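# Hang the lantern on the rail by its red wire

## Task

Suspend the lantern from the rail using its red wire, so that it hangs free and does not touch the table.

## Robot and tools

Robot: two arms, left_arm and right_arm, each with a parallel two-finger gripper. The names are not image sides: left_arm sits on the +y side. Base poses in the scene frame: left_arm at (-0.034, +0.454, 0) m, quat_wxyz (+1.000, 0, 0, +0.007); right_arm at (-0.066, -0.429, 0) m, quat_wxyz (+1.000, 0, 0, -0.012).

Frames. Scene frame: origin at table-top height, halfway between the nominal bases, +z up, +x pointing out over the table. Each arm reports its hand pose, velocities and targets in its own base frame. Fixed cameras and the table use the scene frame. Every motion offset is expressed along the axes of that arm's current Hand target. Gripper axes: fingers extend along +z and open and close along y. end_effector_position is the spot between the pads when shut; closed fingertips reach about 19 mm past it, open ones about 6 mm. A block on the wrist protrudes roughly 10 cm toward the gripper's +x and rotates with it.

execute_actions(actions, cameras). actions is a list of actions; each action is a list of up to 15 rows, one row per 1/30 s step, and a short action repeats its final row to fill 15 steps. Each row is one flat list of 18 numbers in [-1, 1] covering both arms: left dx, dy, dz, rx, ry, rz, gripper position, force_limit, speed, then the same nine for the right arm. The six pose numbers are an offset, not a pose: measured from that arm's Hand target as it was when the action began, and every row of the action counts from that same start, so sending the same offset again moves further. Scale: 1.0 = 0.6 m or 180 degrees; rx, ry, rz form one rotation vector. Six zeros re-send the current Hand target. Gripper numbers are absolute settings: position +1 = fully open (85 mm), about -0.8 = pads touching, -1 = close until blocked; force_limit sets grip strength (higher is harder); speed sets finger speed, roughly 20 mm/s at -1, 85 at 0, 150 at +1. Both start at +1. Always resend each gripper's current three numbers, since 0 is itself a command. cameras: list of names, ["all"], or []; with an empty actions list all images come by default.

move(target, speed, blend, stop_force, zero, blocking, cameras). Drives each gripper in a straight line. target is one 18-number row (same layout and scale as above) or a list of up to 15 rows; every row is an offset from the Hand targets at the move's start, not from the previous row. speed: top path speed in m/s, 0.002 to 1, default 0.25 (rotation up to twice that in rad/s), one value or one per target. blend: corner rounding in metres for lists; 0 means stop at each target. stop_force: 12 to 80 N, one value for both arms; an arm halts when it senses that much push against its travel. Use it only slowly, not while the gripper turns, and omit it when backing away from a contact. zero (default true) re-zeroes the force reading before the move. blocking=false returns after about 0.5 s while the move runs; not allowed with stop_force. Moves do not avoid obstacles, and the grippers lag behind their paths, more at high speed. The result adds a move: line giving the ending (done, off_target, moving, held, fault) and limits (paced = pose clipped, held = steps withheld).

wait(seconds 0 to 10): lets the scene run with commands held. stop(): brakes a running move; fingers keep moving. zoom_image(camera, region [x0, y0, x1, y1] in pixels, at most 504 by 504): enlarges part of the newest image of cam_high, cam_low, cam_pegs, cam_rail, cam_left_wrist or cam_right_wrist (each 896x504). finished_scene(scene): ends the scene irreversibly; call it only once the lantern hangs on its own.

Result lines: end_effector_position (m) and end_effector_quat_wxyz in the arm's base frame (may be off by a few cm); Hand target = last commanded pose after clipping, the base for the next offsets; Tool commands = current gripper settings; object_status: 0 moving, 1 blocked while opening, 2 blocked while closing (a grip), 3 reached the requested opening or pads met; position_measured in counts (3 open, 78 about 60 mm, 130 about 40 mm, 180 about 20 mm, 230 pads meeting); Joint velocities ("within noise" when still); Flange force in N along the gripper's x, y, z, including held weight, somewhat noisy, or "no reading" near singular poses.

Control details: each step the commanded pose is clipped to within 70 mm and 16 degrees of the measured gripper pose, so one action may fall short; the gripper may rest short of its Hand target, and the next command, even zeros, asks again. To grip, send position -1, keep sending it, and confirm object_status 2. A new force_limit or speed only applies after a position change of at least 0.01. A clearance check withholds commands that bring the arms too near each other.

Avoid: dropping the lantern or letting anything fall or leave the table; fast or hard contact with the rail, table or other fixed items; pushing a target past a firm contact (the arms are stiff); squeezing hard on a part still resting on something; any press between the two arms, including one gripper closing on the other's fingers. Faults: contact torque at a joint limit (waist, shoulder, elbow 140 N m; forearm roll, wrist pitch, wrist roll 35.2 N m, held weight included) or 150 N outside force halts that arm for 10 s. Holding loads, long stretched reach or pushing at unreachable poses heats motors; a MOTOR HOT line warns, and overheating brakes the arm for 30 to 60 s or more. Joint ranges (rad): waist and wrist roll about ±3.49 and ±3.93, shoulder, wrist pitch ±3.14, elbow -1.187 to 4.328, forearm roll ±3.316. A loose object may occasionally get nudged by the scene.

Each tool is called as a command line: name --argument value for each argument, lists and objects as JSON in quotes; but a table of rows of numbers goes row by row, as --pt "numbers of a row", without its own name.

## Session

execute_actions --actions '[]'

Scene clock: 0.00 s.
left_arm: end_effector_position=(+0.2823, -0.1963, +0.3419) position_measured=3 object_status=3 end_effector_quat_wxyz=(+0.523, +0.503, -0.592, +0.350) | right_arm: end_effector_position=(+0.5335, -0.1593, +0.2820) position_measured=3 object_status=3 end_effector_quat_wxyz=(+0.024, -0.492, +0.869, -0.045)
Joint positions: left_arm=[0.479 -0.075 -0.742 0.888 -1.98 0.787] | right_arm=[-0.024 0.196 0.193 0.054 -1.481 1.051]
Joint velocities: within noise
Flange force (N): no reading
Hand target: left_arm +0.2823, -0.1963, +0.3419; +0.523, +0.503, -0.592, +0.350 | right_arm +0.5335, -0.1593, +0.2820; +0.024, -0.492, +0.869, -0.045
Tool commands: left_gripper/position=+1.0 left_gripper/force_limit=+1.0 left_gripper/speed=+1.0 right_gripper/position=+1.0 right_gripper/force_limit=+1.0 right_gripper/speed=+1.0

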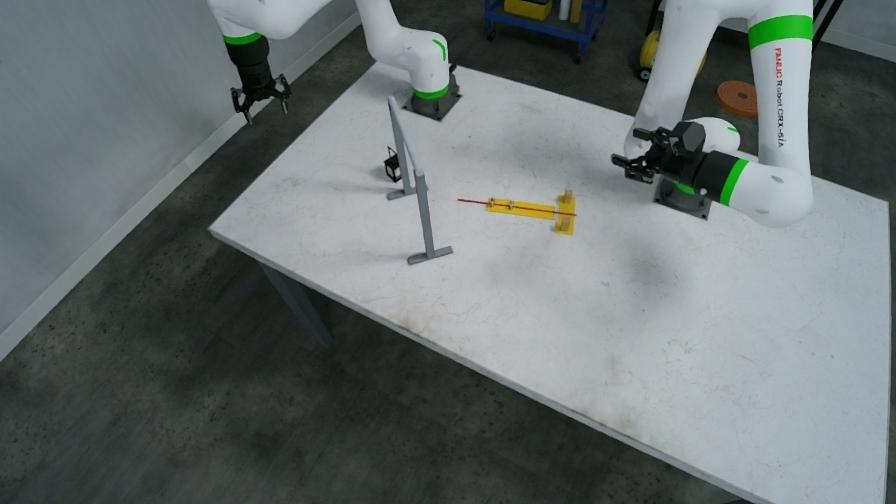

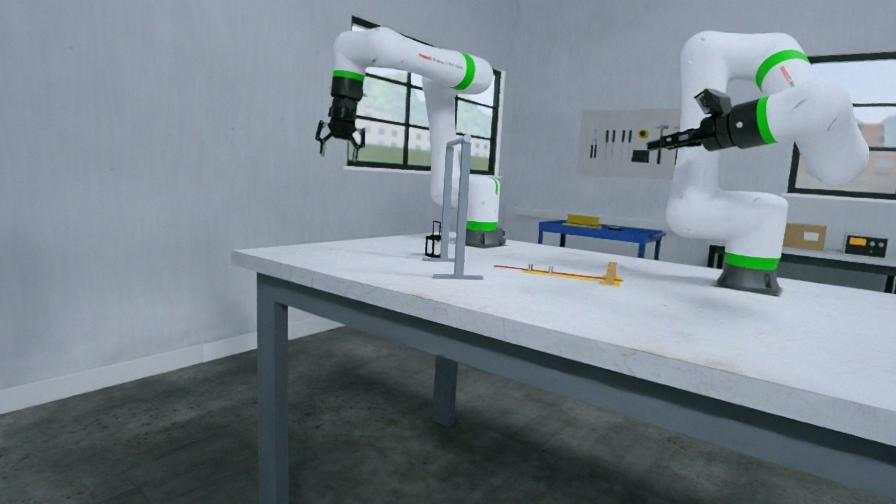

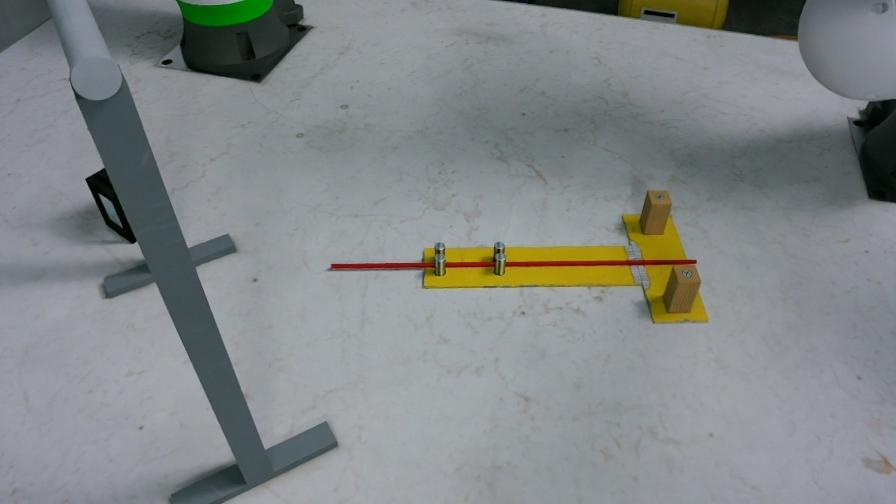

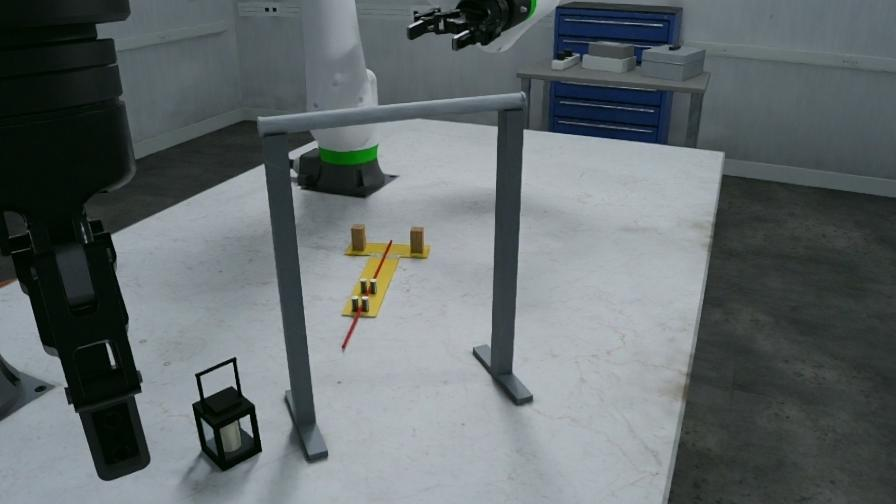

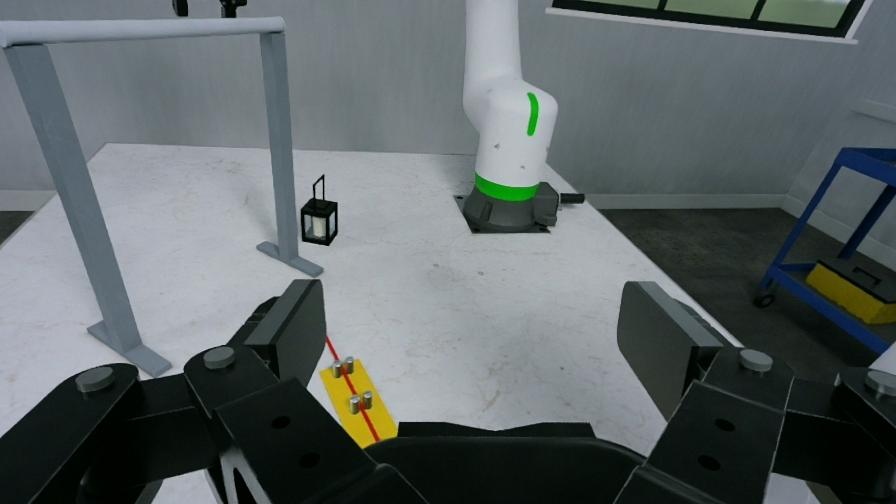

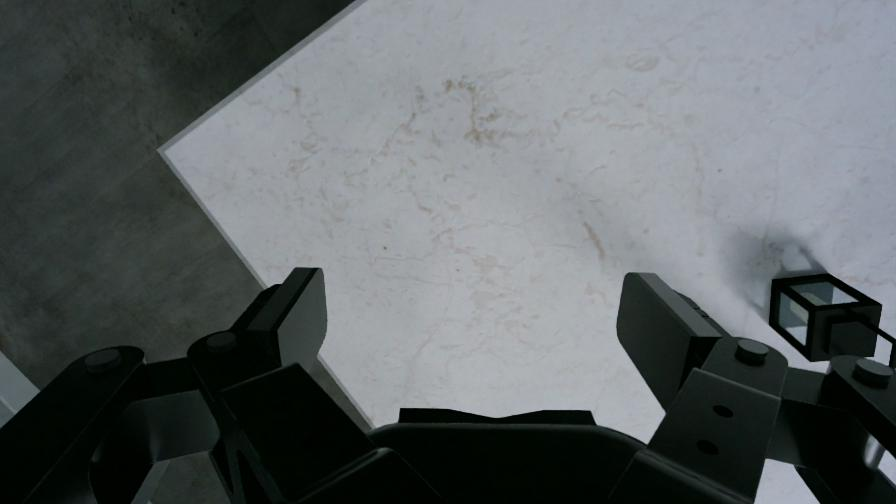

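zoom_image --camera "cam_pegs" --region '[320, 180, 720, 340]'

zoom_image --camera "cam_rail" --region '[170, 330, 350, 490]'

zoom_image --camera "cam_rail" --region '[320, 210, 450, 360]'

zoom_image --camera "cam_left_wrist" --region '[290, 310, 450, 450]'

zoom_image --camera "cam_low" --region '[400, 120, 650, 300]'

Scaled by 1.260.

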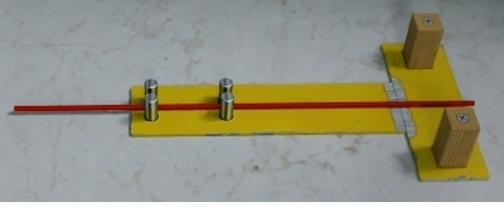

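Scaled by 2.800.

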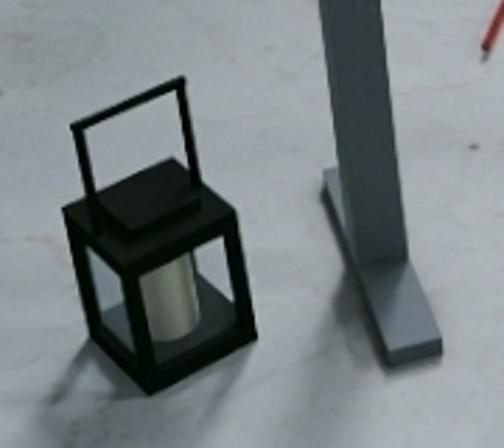

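Scaled by 3.360.

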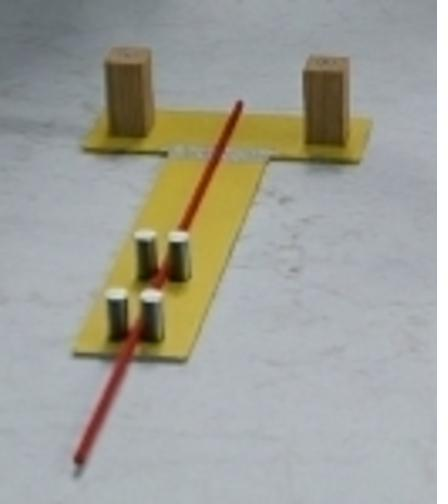

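Scaled by 3.150.

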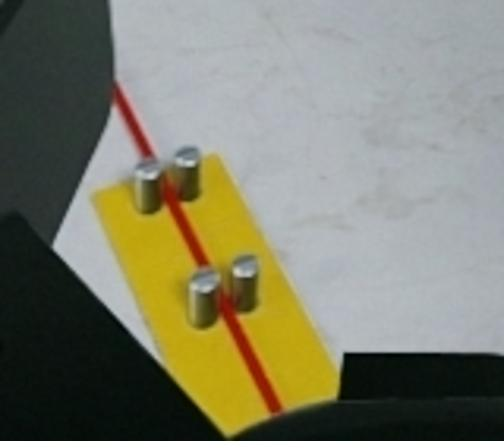

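Scaled by 2.016.

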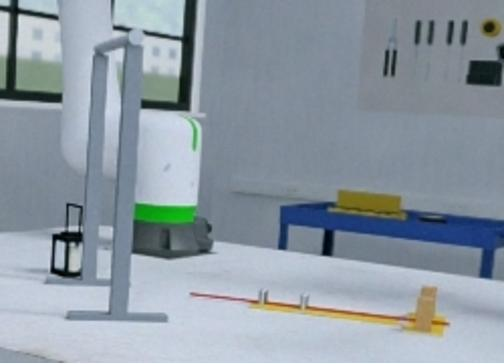

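move --pt "0 0 0 0 0 0 1 1 1 -0.047 0.538 -0.139 -0.015 0.008 0.163 1 1 1" --pt "0 0 0 0 0 0 1 1 1 -0.589 0.742 -0.161 -0.030 0.016 0.327 1 1 1" --blend 0.05 --cameras '["all"]'

Scene clock: 67.10 s.
left_arm: end_effector_position=(+0.2823, -0.1963, +0.3419) position_measured=3 object_status=3 end_effector_quat_wxyz=(+0.523, +0.503, -0.592, +0.350) | right_arm: end_effector_position=(+0.3277, +0.3770, +0.3316) position_measured=3 object_status=3 end_effector_quat_wxyz=(+0.000, -0.001, +1.000, +0.000)
Joint positions: left_arm=[0.479 -0.075 -0.742 0.888 -1.98 0.787] | right_arm=[1.118 0.137 0.26 0 -1.695 -1.117]
Flange force (N): left_arm=[-1.1 0.7 -1.2] | right_arm=[-6.4 -1.6 -3.9]
Hand target: left_arm +0.2823, -0.1963, +0.3419; +0.523, +0.503, -0.592, +0.350 | right_arm +0.3277, +0.3770, +0.3316; +0.000, -0.001, +1.000, +0.000
Off the commanded pose: left_arm 0.000 m, 0 deg | right_arm 0.000 m, 0 deg.
move: done
camera_calibration:
cam_right_wrist: T_world_to_cam=[[-0.0165349, 0.999858, 0.00319442, -0.369385], [0.935698, 0.0143476, 0.35251, -0.415524], [0.352414, 0.00881773, -0.935803, 0.318508], [0, 0, 0, 1]] pos_world=[0.27045, 0.372486, 0.445717]

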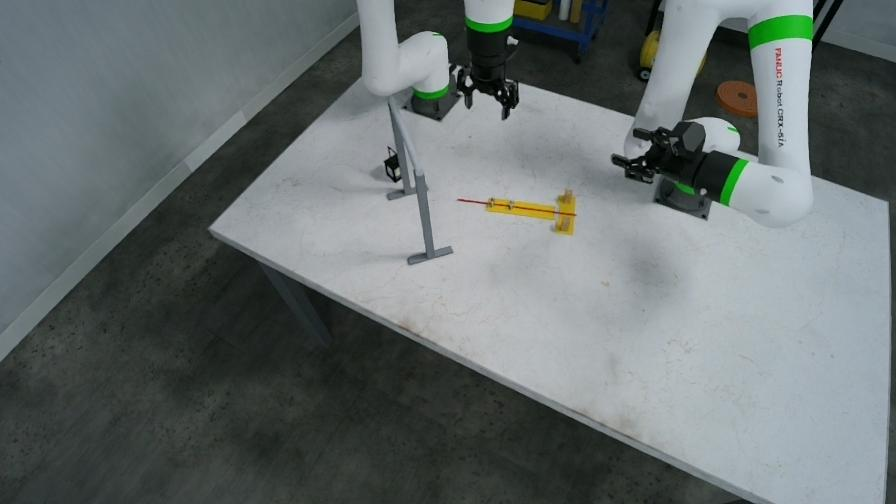

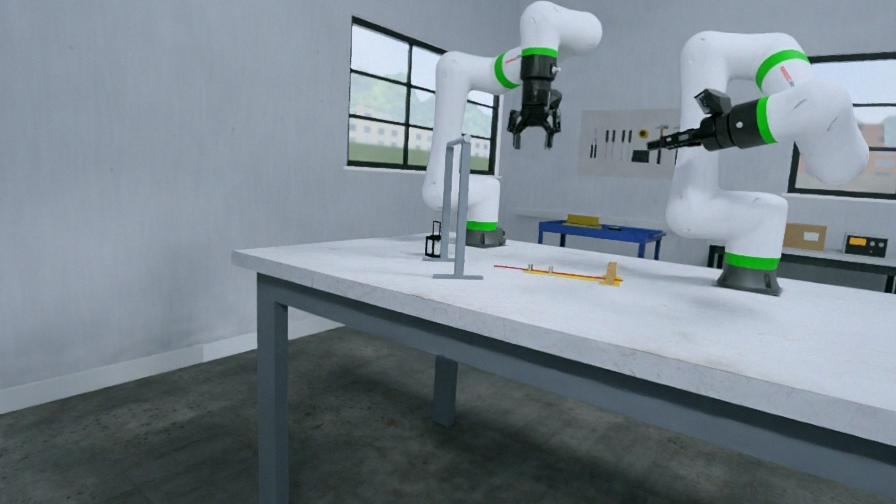

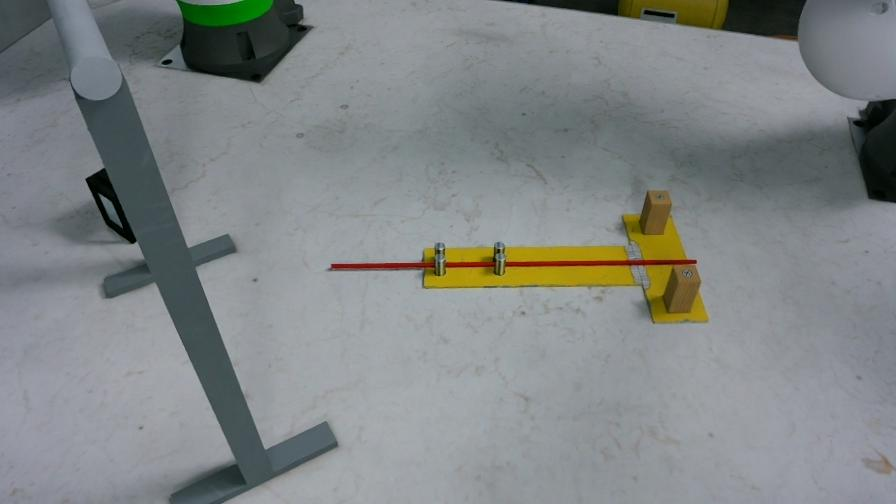

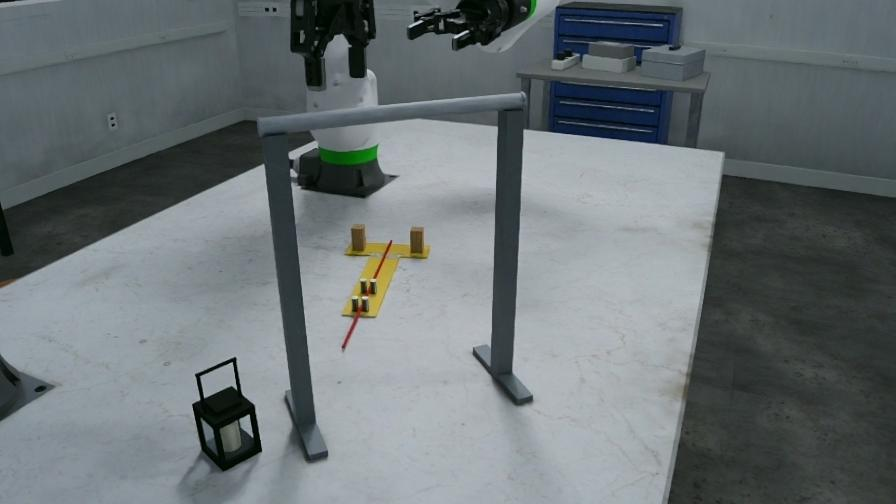

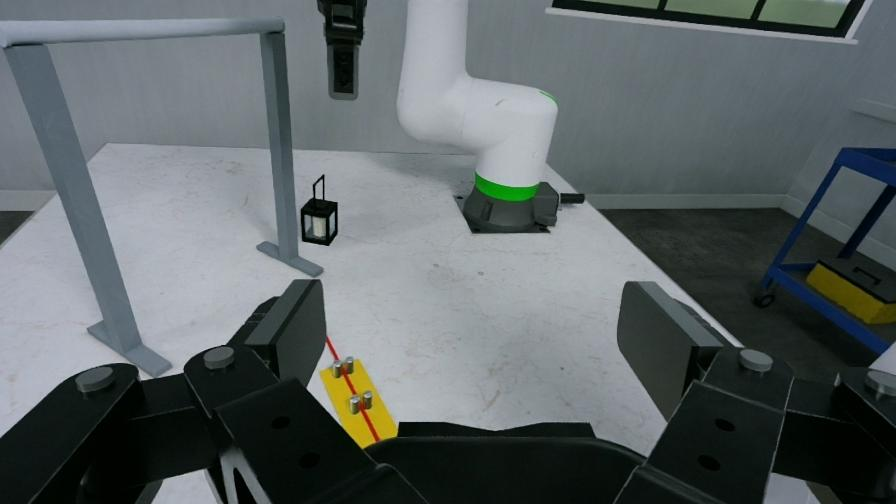

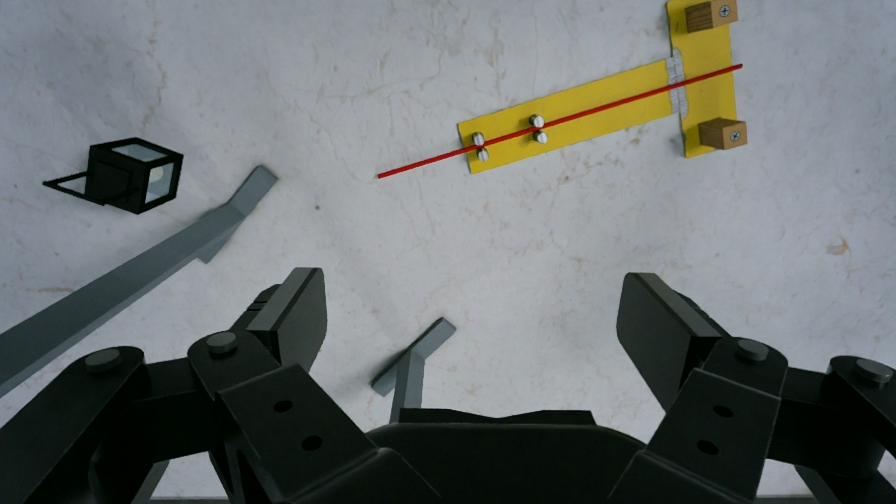

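zoom_image --camera "cam_right_wrist" --region '[370, 0, 760, 200]'

zoom_image --camera "cam_right_wrist" --region '[440, 90, 580, 190]'

zoom_image --camera "cam_pegs" --region '[410, 220, 550, 300]'

zoom_image --camera "cam_right_wrist" --region '[20, 110, 300, 280]'

Scaled by 1.292.

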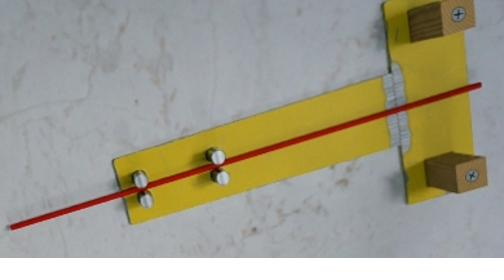

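Scaled by 3.600.

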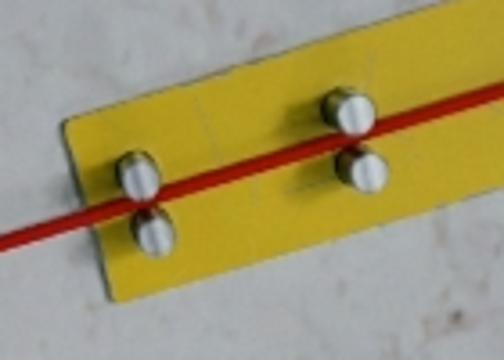

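Scaled by 3.600.

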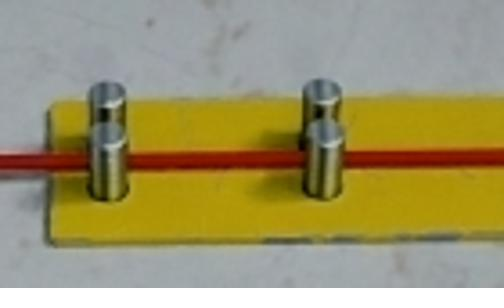

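Scaled by 1.800.

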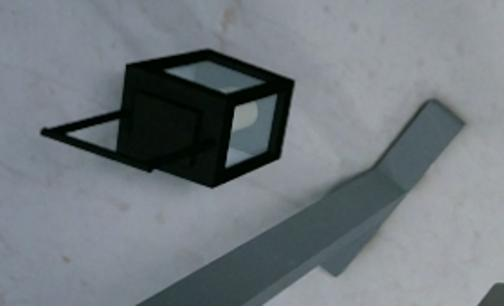

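move --pt "0 0 0 0 0 0 1 1 1 -0.092 -0.065 0.2 0 0 0 -0.8 -1 0" --pt "0 0 0 0 0 0 1 1 1 -0.092 -0.065 0.433 0 0 0 -0.8 -1 0" --blend 0.03 --cameras '["cam_right_wrist","cam_pegs","cam_rail"]'

Scene clock: 125.93 s.
left_arm: end_effector_position=(+0.2823, -0.1963, +0.3419) position_measured=3 object_status=3 end_effector_quat_wxyz=(+0.523, +0.503, -0.592, +0.350) | right_arm: end_effector_position=(+0.3828, +0.3379, +0.0717) position_measured=229 object_status=3 end_effector_quat_wxyz=(+0.000, -0.001, +1.000, +0.000)
Joint positions: left_arm=[0.479 -0.075 -0.742 0.888 -1.98 0.787] | right_arm=[0.98 0.274 -0.198 0 -1.1 -0.979]
Flange force (N): left_arm=[-1.4 0.7 -1.5] | right_arm=[-5.8 -2.4 -3.4]
Hand target: left_arm +0.2823, -0.1963, +0.3419; +0.523, +0.503, -0.592, +0.350 | right_arm +0.3828, +0.3379, +0.0718; +0.000, -0.001, +1.000, +0.000
Off the commanded pose: left_arm 0.000 m, 0 deg | right_arm 0.000 m, 0 deg.
move: done
camera_calibration:
cam_right_wrist: T_world_to_cam=[[-0.0164999, 0.999859, 0.00310258, -0.328444], [0.935732, 0.0143481, 0.352421, -0.374895], [0.352327, 0.00871807, -0.935837, 0.0562876], [0, 0, 0, 1]] pos_world=[0.325551, 0.333286, 0.185816]
Images, in order (width x height): cam_pegs 896x504, cam_rail 896x504, cam_right_wrist 896x504.

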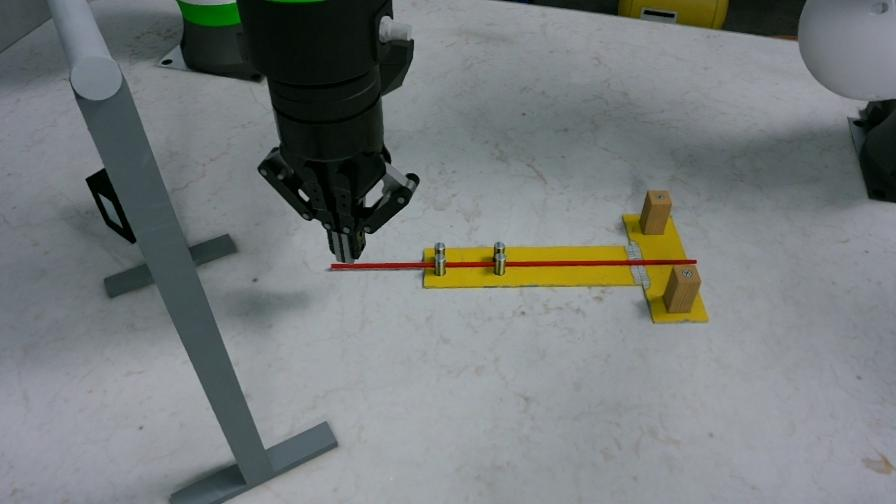

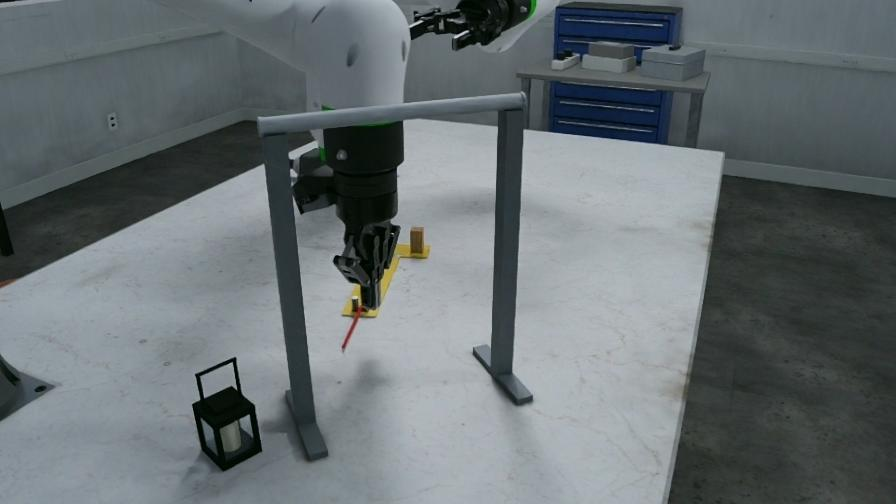

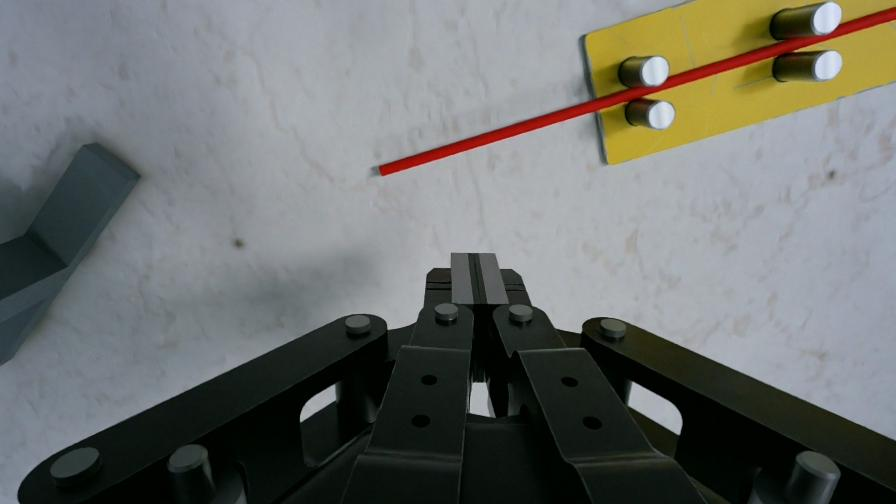

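move --target '[0,0,0,0,0,0,1,1,1,0,0,0.105,0,0,0,-0.8,-1,0]' --speed 0.015 --stop_force 12 --cameras '["cam_right_wrist"]'

Scene clock: 139.23 s.
left_arm: end_effector_position=(+0.2823, -0.1963, +0.3419) position_measured=3 object_status=3 end_effector_quat_wxyz=(+0.523, +0.503, -0.592, +0.350) | right_arm: end_effector_position=(+0.3828, +0.3380, +0.0192) position_measured=229 object_status=3 end_effector_quat_wxyz=(+0.000, -0.001, +1.000, +0.000)
Joint positions: left_arm=[0.479 -0.075 -0.742 0.888 -1.98 0.787] | right_arm=[0.981 0.341 -0.251 0 -0.98 -0.979]
Flange force (N): left_arm=[-0.9 1.0 -1.3] | right_arm=[2.7 -7.0 -40.8]
Hand target: left_arm +0.2823, -0.1963, +0.3419; +0.523, +0.503, -0.592, +0.350 | right_arm +0.3828, +0.3380, +0.0192; +0.000, -0.001, +1.000, +0.000 (not the last commanded pose)
Off the commanded pose: left_arm 0.000 m, 0 deg | right_arm 0.010 m, 0 deg.
move: contact (right_arm)
camera_calibration:
cam_right_wrist: T_world_to_cam=[[-0.016512, 0.999858, 0.00341557, -0.328417], [0.935653, 0.0142471, 0.352633, -0.356458], [0.352534, 0.00901848, -0.935756, 0.0069435], [0, 0, 0, 1]] pos_world=[0.325651, 0.333386, 0.133318]
Images, in order (width x height): cam_right_wrist 896x504.

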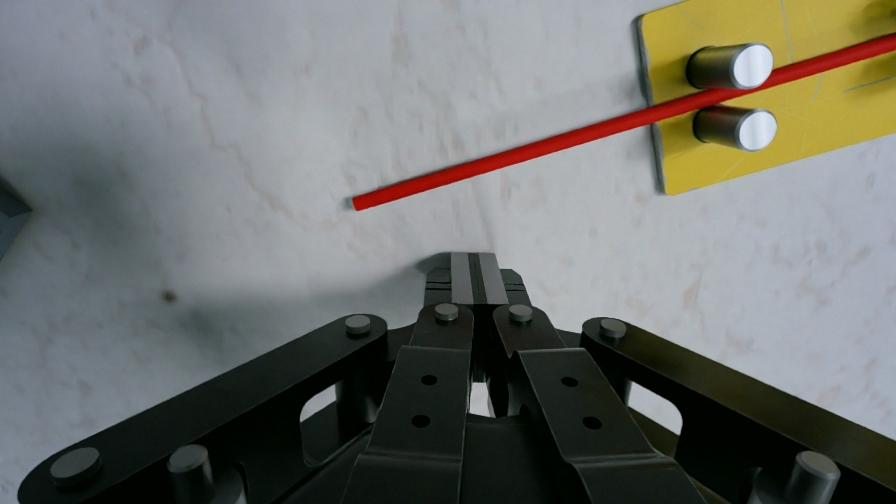

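move --pt "0 0 0 0 0 0 1 1 1 0 0 -0.0055 0 0 0 -0.8 -1 0" --pt "0 0 0 0 0 0 1 1 1 0.027 0.002 -0.0055 0 0 0 -0.8 -1 0" --pt "0 0 0 0 0 0 1 1 1 0.0602 -0.0147 -0.0055 0 0 0 -0.8 -1 0" --pt "0 0 0 0 0 0 1 1 1 0.088 -0.0227 -0.0055 0 0 0 -0.8 -1 0" --speed 0.03 --stop_force 45 --cameras '["cam_right_wrist","cam_pegs"]'

Scene clock: 156.70 s.
left_arm: end_effector_position=(+0.2823, -0.1963, +0.3419) position_measured=3 object_status=3 end_effector_quat_wxyz=(+0.523, +0.503, -0.592, +0.350) | right_arm: end_effector_position=(+0.3300, +0.3243, +0.0225) position_measured=229 object_status=3 end_effector_quat_wxyz=(+0.000, -0.001, +1.000, +0.000)
Joint positions: left_arm=[0.479 -0.075 -0.742 0.888 -1.98 0.787] | right_arm=[1.061 0.231 -0.387 0 -0.953 -1.06]
Flange force (N): left_arm=[-1.4 0.8 -1.5] | right_arm=[-6.1 -3.3 -3.4]
Hand target: left_arm +0.2823, -0.1963, +0.3419; +0.523, +0.503, -0.592, +0.350 | right_arm +0.3301, +0.3243, +0.0225; +0.000, -0.001, +1.000, +0.000
Off the commanded pose: left_arm 0.000 m, 0 deg | right_arm 0.000 m, 0 deg.
move: done
camera_calibration:
cam_right_wrist: T_world_to_cam=[[-0.0164189, 0.999859, 0.00345267, -0.315633], [0.935688, 0.0141478, 0.352545, -0.30799], [0.352446, 0.00901903, -0.935789, 0.0287968], [0, 0, 0, 1]] pos_world=[0.272851, 0.319686, 0.136618]
Images, in order (width x height): cam_pegs 896x504, cam_right_wrist 896x504.

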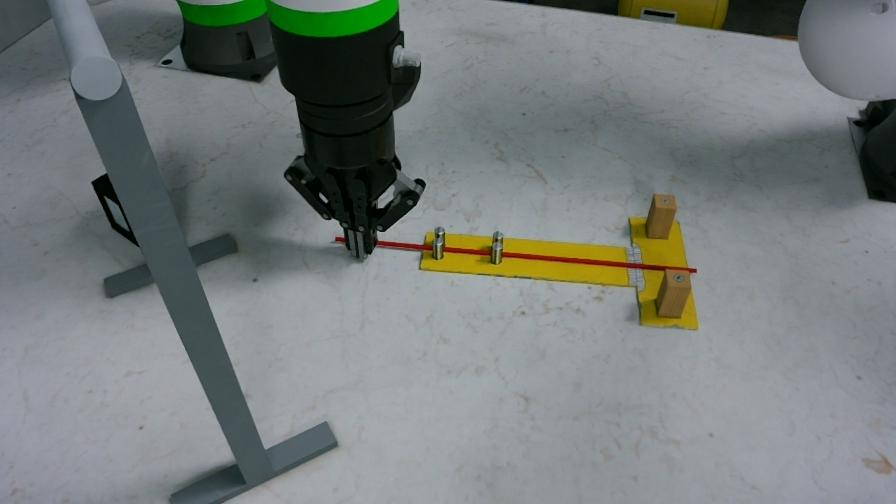

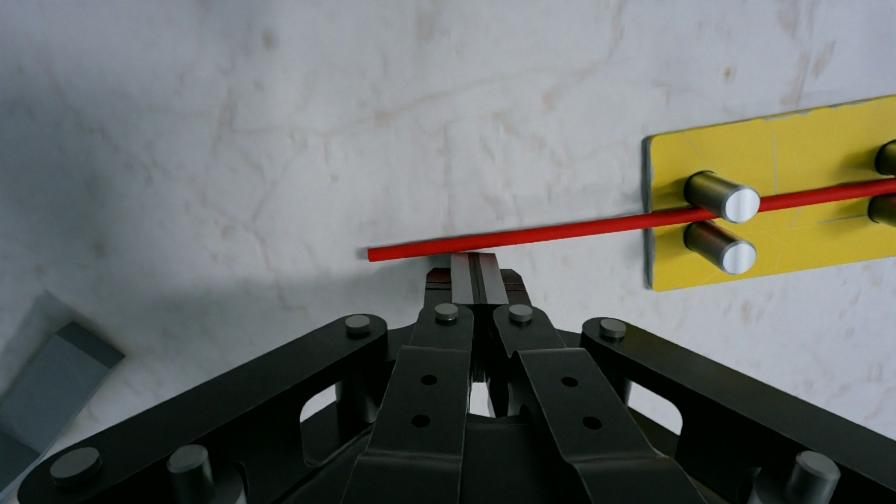

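move --target '[-0.193,-0.100,0.181,0.428,-0.244,-0.4915,1,1,1,-0.042,0,-0.01,0,0,0,-0.8,-1,0]' --cameras '["cam_left_wrist","cam_pegs","cam_low"]'

Scene clock: 202.20 s.
left_arm: end_effector_position=(+0.3048, -0.2868, +0.2000) position_measured=3 object_status=3 end_effector_quat_wxyz=(+0.001, +0.997, +0.072, +0.000) | right_arm: end_effector_position=(+0.3553, +0.3243, +0.0285) position_measured=229 object_status=3 end_effector_quat_wxyz=(+0.000, -0.001, +1.000, +0.000)
Joint positions: left_arm=[-0.438 -0.06 -0.252 0.002 -1.379 3.723] | right_arm=[1.013 0.263 -0.329 0 -0.979 -1.012]
Flange force (N): left_arm=[0.3 -2.5 0.9] | right_arm=[-5.8 -3.2 -3.2]
Hand target: left_arm +0.3048, -0.2868, +0.2000; +0.001, +0.997, +0.072, +0.000 | right_arm +0.3553, +0.3243, +0.0285; +0.000, -0.001, +1.000, +0.000
Off the commanded pose: left_arm 0.000 m, 0 deg | right_arm 0.000 m, 0 deg.
move: done
camera_calibration:
cam_left_wrist: T_world_to_cam=[[0.157924, -0.98733, 0.0154855, -0.328505], [-0.934962, -0.144466, 0.324, 0.201032], [-0.317658, -0.0656456, -0.94593, 0.399181], [0, 0, 0, 1]] pos_world=[0.366639, -0.269096, 0.31755]
Images, in order (width x height): cam_low 896x504, cam_pegs 896x504, cam_left_wrist 896x504.

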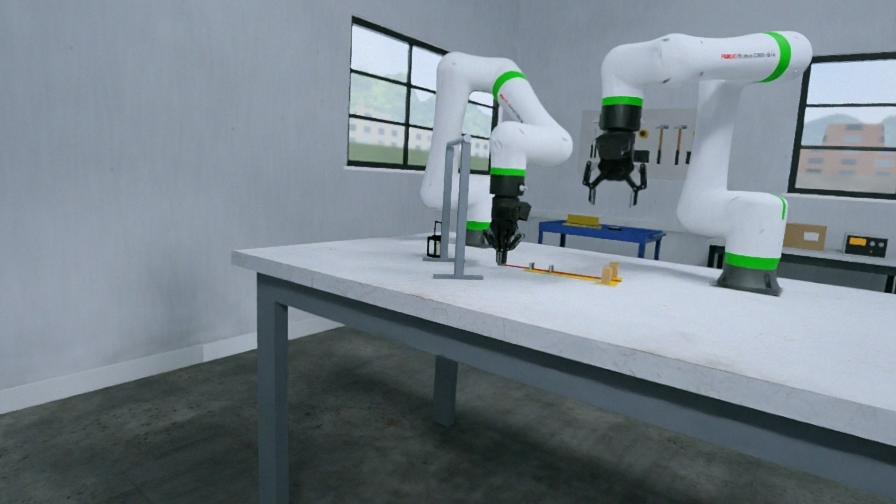

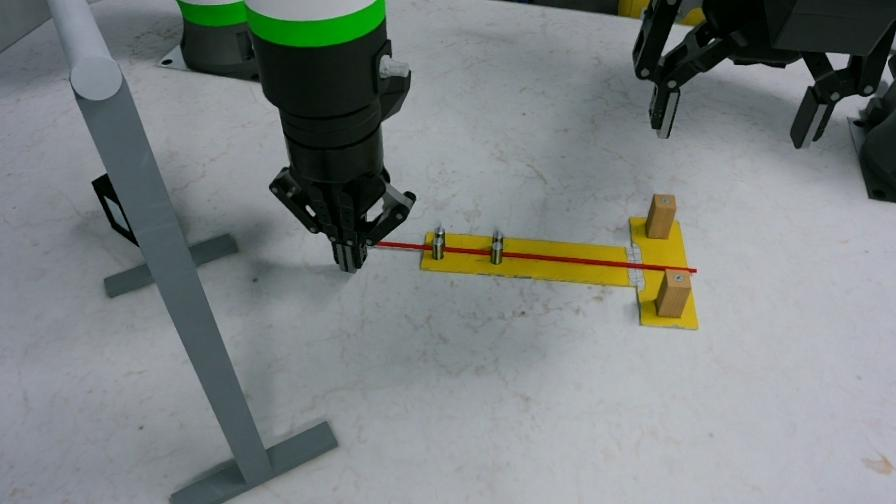

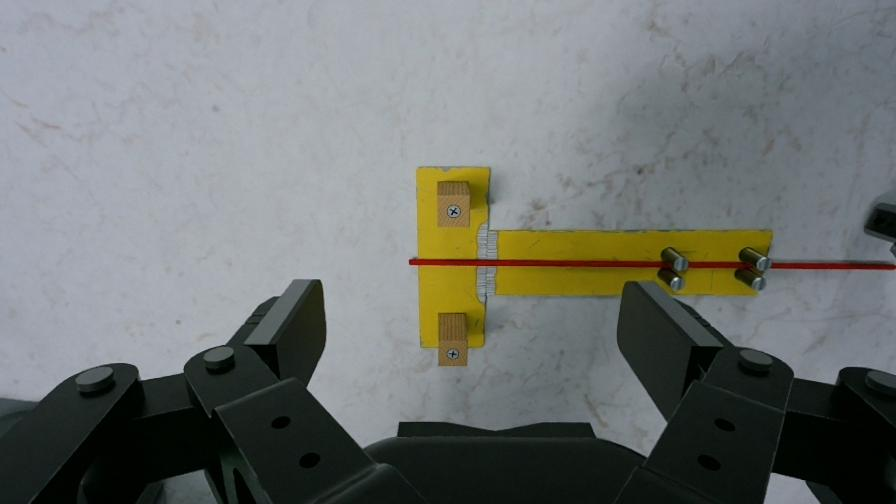

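move --pt "-0.005 -0.002 0.2 0 0 0 0.2 1 0 0 0 0 0 0 0 -0.8 -1 0" --pt "-0.005 -0.002 0.287 0 0 0 0.2 1 0 0 0 0 0 0 0 -0.8 -1 0" --speed '[0.25,0.08]' --blend 0.01 --cameras '["cam_left_wrist","cam_pegs"]'

Scene clock: 213.70 s.
left_arm: end_effector_position=(+0.3016, -0.2863, +0.0279) position_measured=104 object_status=3 end_effector_quat_wxyz=(+0.001, +0.997, +0.072, +0.000) | right_arm: end_effector_position=(+0.3553, +0.3243, +0.0285) position_measured=229 object_status=3 end_effector_quat_wxyz=(+0.000, -0.001, +1.000, +0.000)
Joint positions: left_arm=[-0.44 0.114 -0.513 0.002 -0.944 3.724] | right_arm=[1.013 0.263 -0.329 0 -0.979 -1.012]
Flange force (N): left_arm=[1.9 0.0 0.9] | right_arm=[-5.5 -3.4 -3.3]
Hand target: left_arm +0.3016, -0.2863, +0.0278; +0.001, +0.997, +0.072, +0.000 | right_arm +0.3553, +0.3243, +0.0285; +0.000, -0.001, +1.000, +0.000
Off the commanded pose: left_arm 0.000 m, 0 deg | right_arm 0.000 m, 0 deg.
move: done
camera_calibration:
cam_left_wrist: T_world_to_cam=[[0.157924, -0.98733, 0.0154855, -0.324823], [-0.934962, -0.144466, 0.324, 0.253812], [-0.317658, -0.0656456, -0.94593, 0.235276], [0, 0, 0, 1]] pos_world=[0.363339, -0.268596, 0.14535]
Images, in order (width x height): cam_pegs 896x504, cam_left_wrist 896x504.

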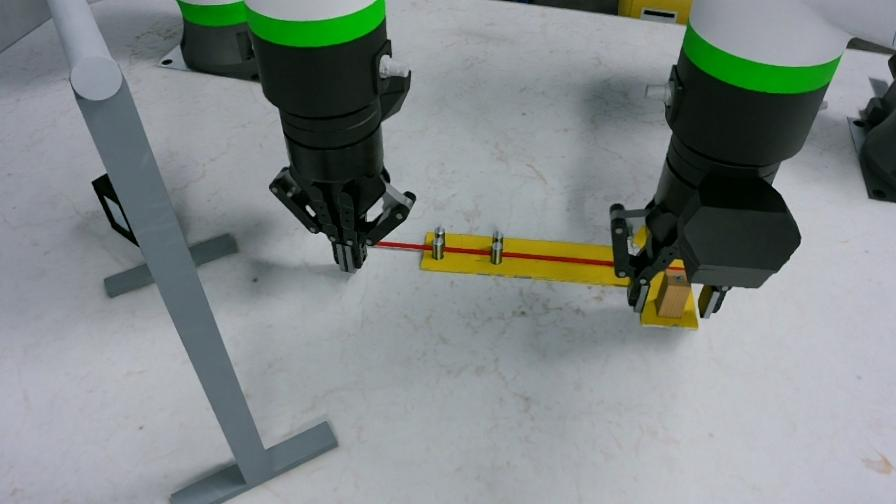

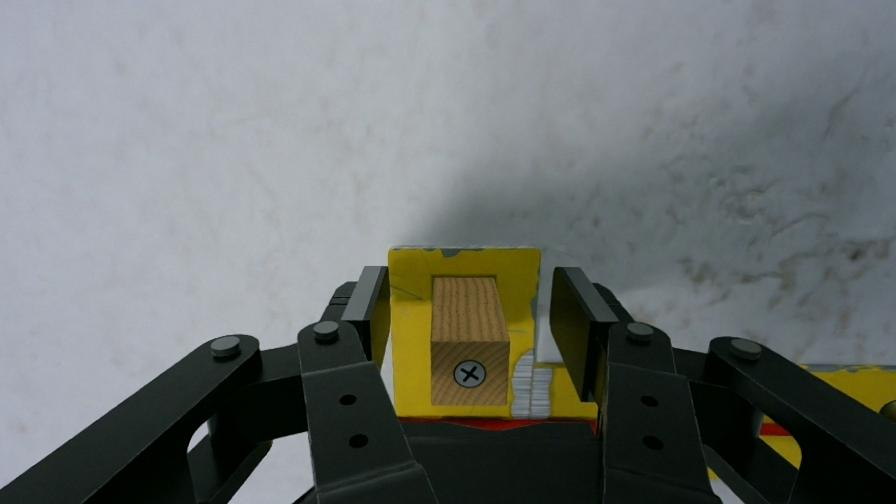

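move --target '[0,0,0,0,0,0,-1,1,-1,0,0,0,0,0,0,-0.8,-1,0]' --cameras '["cam_left_wrist","cam_pegs"]'

Scene clock: 217.87 s.
left_arm: end_effector_position=(+0.3016, -0.2863, +0.0278) position_measured=182 object_status=0 end_effector_quat_wxyz=(+0.001, +0.997, +0.072, +0.000) | right_arm: end_effector_position=(+0.3553, +0.3243, +0.0285) position_measured=229 object_status=3 end_effector_quat_wxyz=(+0.000, -0.001, +1.000, +0.000)
Joint positions: left_arm=[-0.44 0.114 -0.513 0.002 -0.944 3.724] | right_arm=[1.013 0.263 -0.329 0 -0.979 -1.012]
Flange force (N): left_arm=[-0.8 -7.3 -20.3] | right_arm=[-6.0 -3.2 -3.2]
Hand target: left_arm +0.3016, -0.2863, +0.0278; +0.001, +0.997, +0.072, +0.000 | right_arm +0.3553, +0.3243, +0.0285; +0.000, -0.001, +1.000, +0.000
Off the commanded pose: left_arm 0.000 m, 0 deg | right_arm 0.000 m, 0 deg.
move: done
camera_calibration:
cam_left_wrist: T_world_to_cam=[[0.157924, -0.98733, 0.0154855, -0.324823], [-0.934962, -0.144466, 0.324, 0.253812], [-0.317658, -0.0656456, -0.94593, 0.235276], [0, 0, 0, 1]] pos_world=[0.363339, -0.268596, 0.14535]
Images, in order (width x height): cam_pegs 896x504, cam_left_wrist 896x504.

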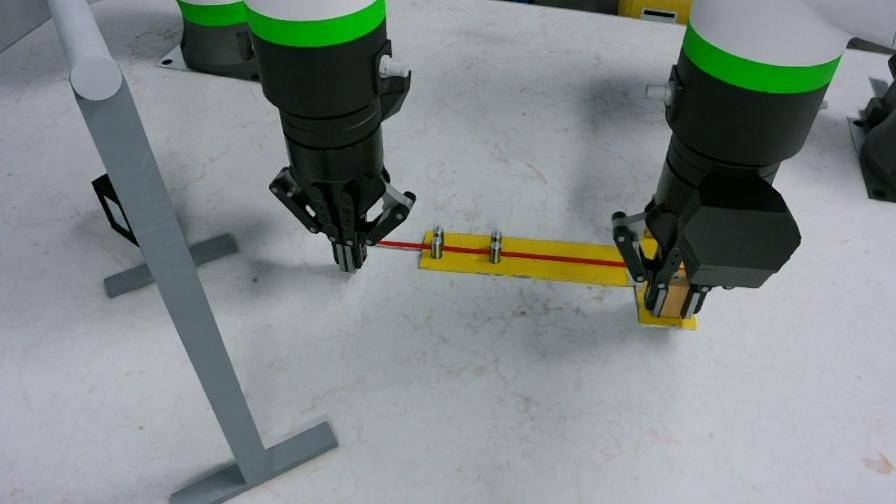

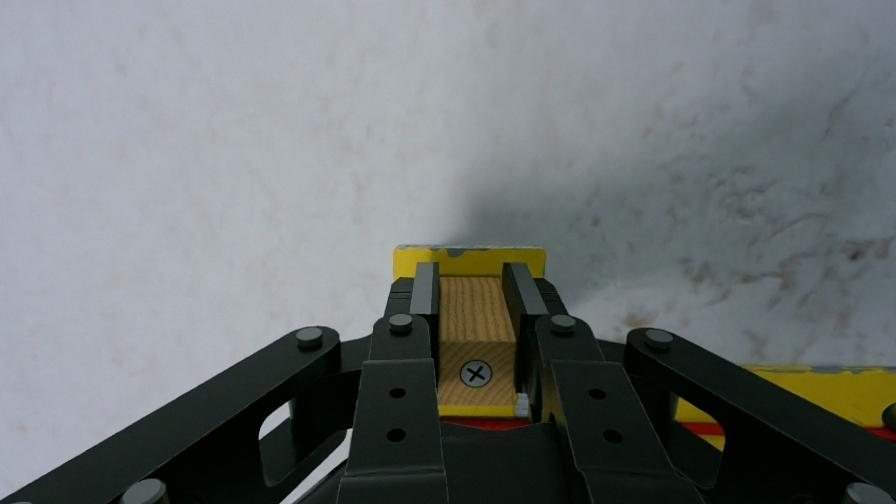

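move --target '[0,0,-0.0017,0,0,0,-1,1,-1,0,0,0,0,0,0,-0.8,-1,0]' --cameras '["cam_right_wrist"]'

Scene clock: 221.80 s.
left_arm: end_effector_position=(+0.3016, -0.2863, +0.0289) position_measured=182 object_status=2 end_effector_quat_wxyz=(+0.001, +0.997, +0.072, +0.000) | right_arm: end_effector_position=(+0.3553, +0.3243, +0.0285) position_measured=229 object_status=3 end_effector_quat_wxyz=(+0.000, -0.001, +1.000, +0.000)
Joint positions: left_arm=[-0.44 0.112 -0.512 0.002 -0.946 3.724] | right_arm=[1.013 0.263 -0.329 0 -0.979 -1.012]
Flange force (N): left_arm=[1.9 -0.7 3.6] | right_arm=[-5.8 -3.2 -3.2]
Hand target: left_arm +0.3016, -0.2863, +0.0289; +0.001, +0.997, +0.072, +0.000 | right_arm +0.3553, +0.3243, +0.0285; +0.000, -0.001, +1.000, +0.000
Off the commanded pose: left_arm 0.000 m, 0 deg | right_arm 0.000 m, 0 deg.
move: done
camera_calibration:
cam_right_wrist: T_world_to_cam=[[-0.0164766, 0.999859, 0.00332208, -0.315304], [0.935654, 0.0142469, 0.352631, -0.33372], [0.352534, 0.00891848, -0.935756, 0.0255302], [0, 0, 0, 1]] pos_world=[0.298051, 0.319786, 0.142618]
Images, in order (width x height): cam_right_wrist 896x504.

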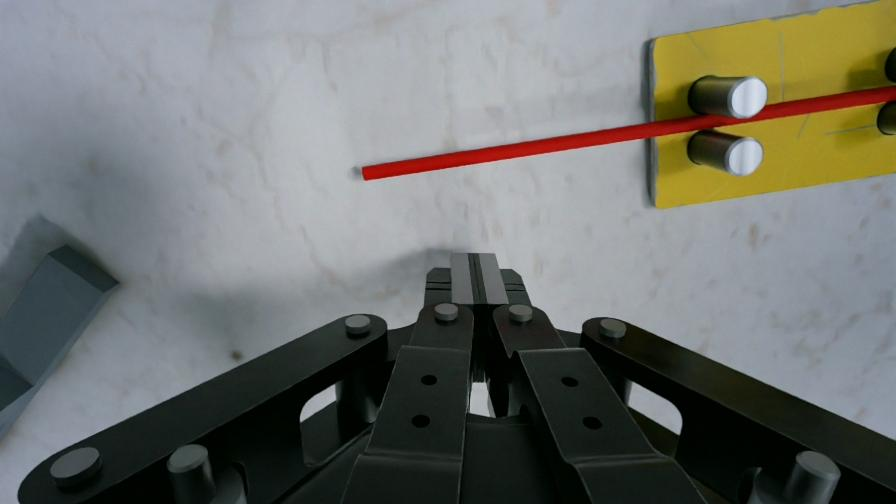

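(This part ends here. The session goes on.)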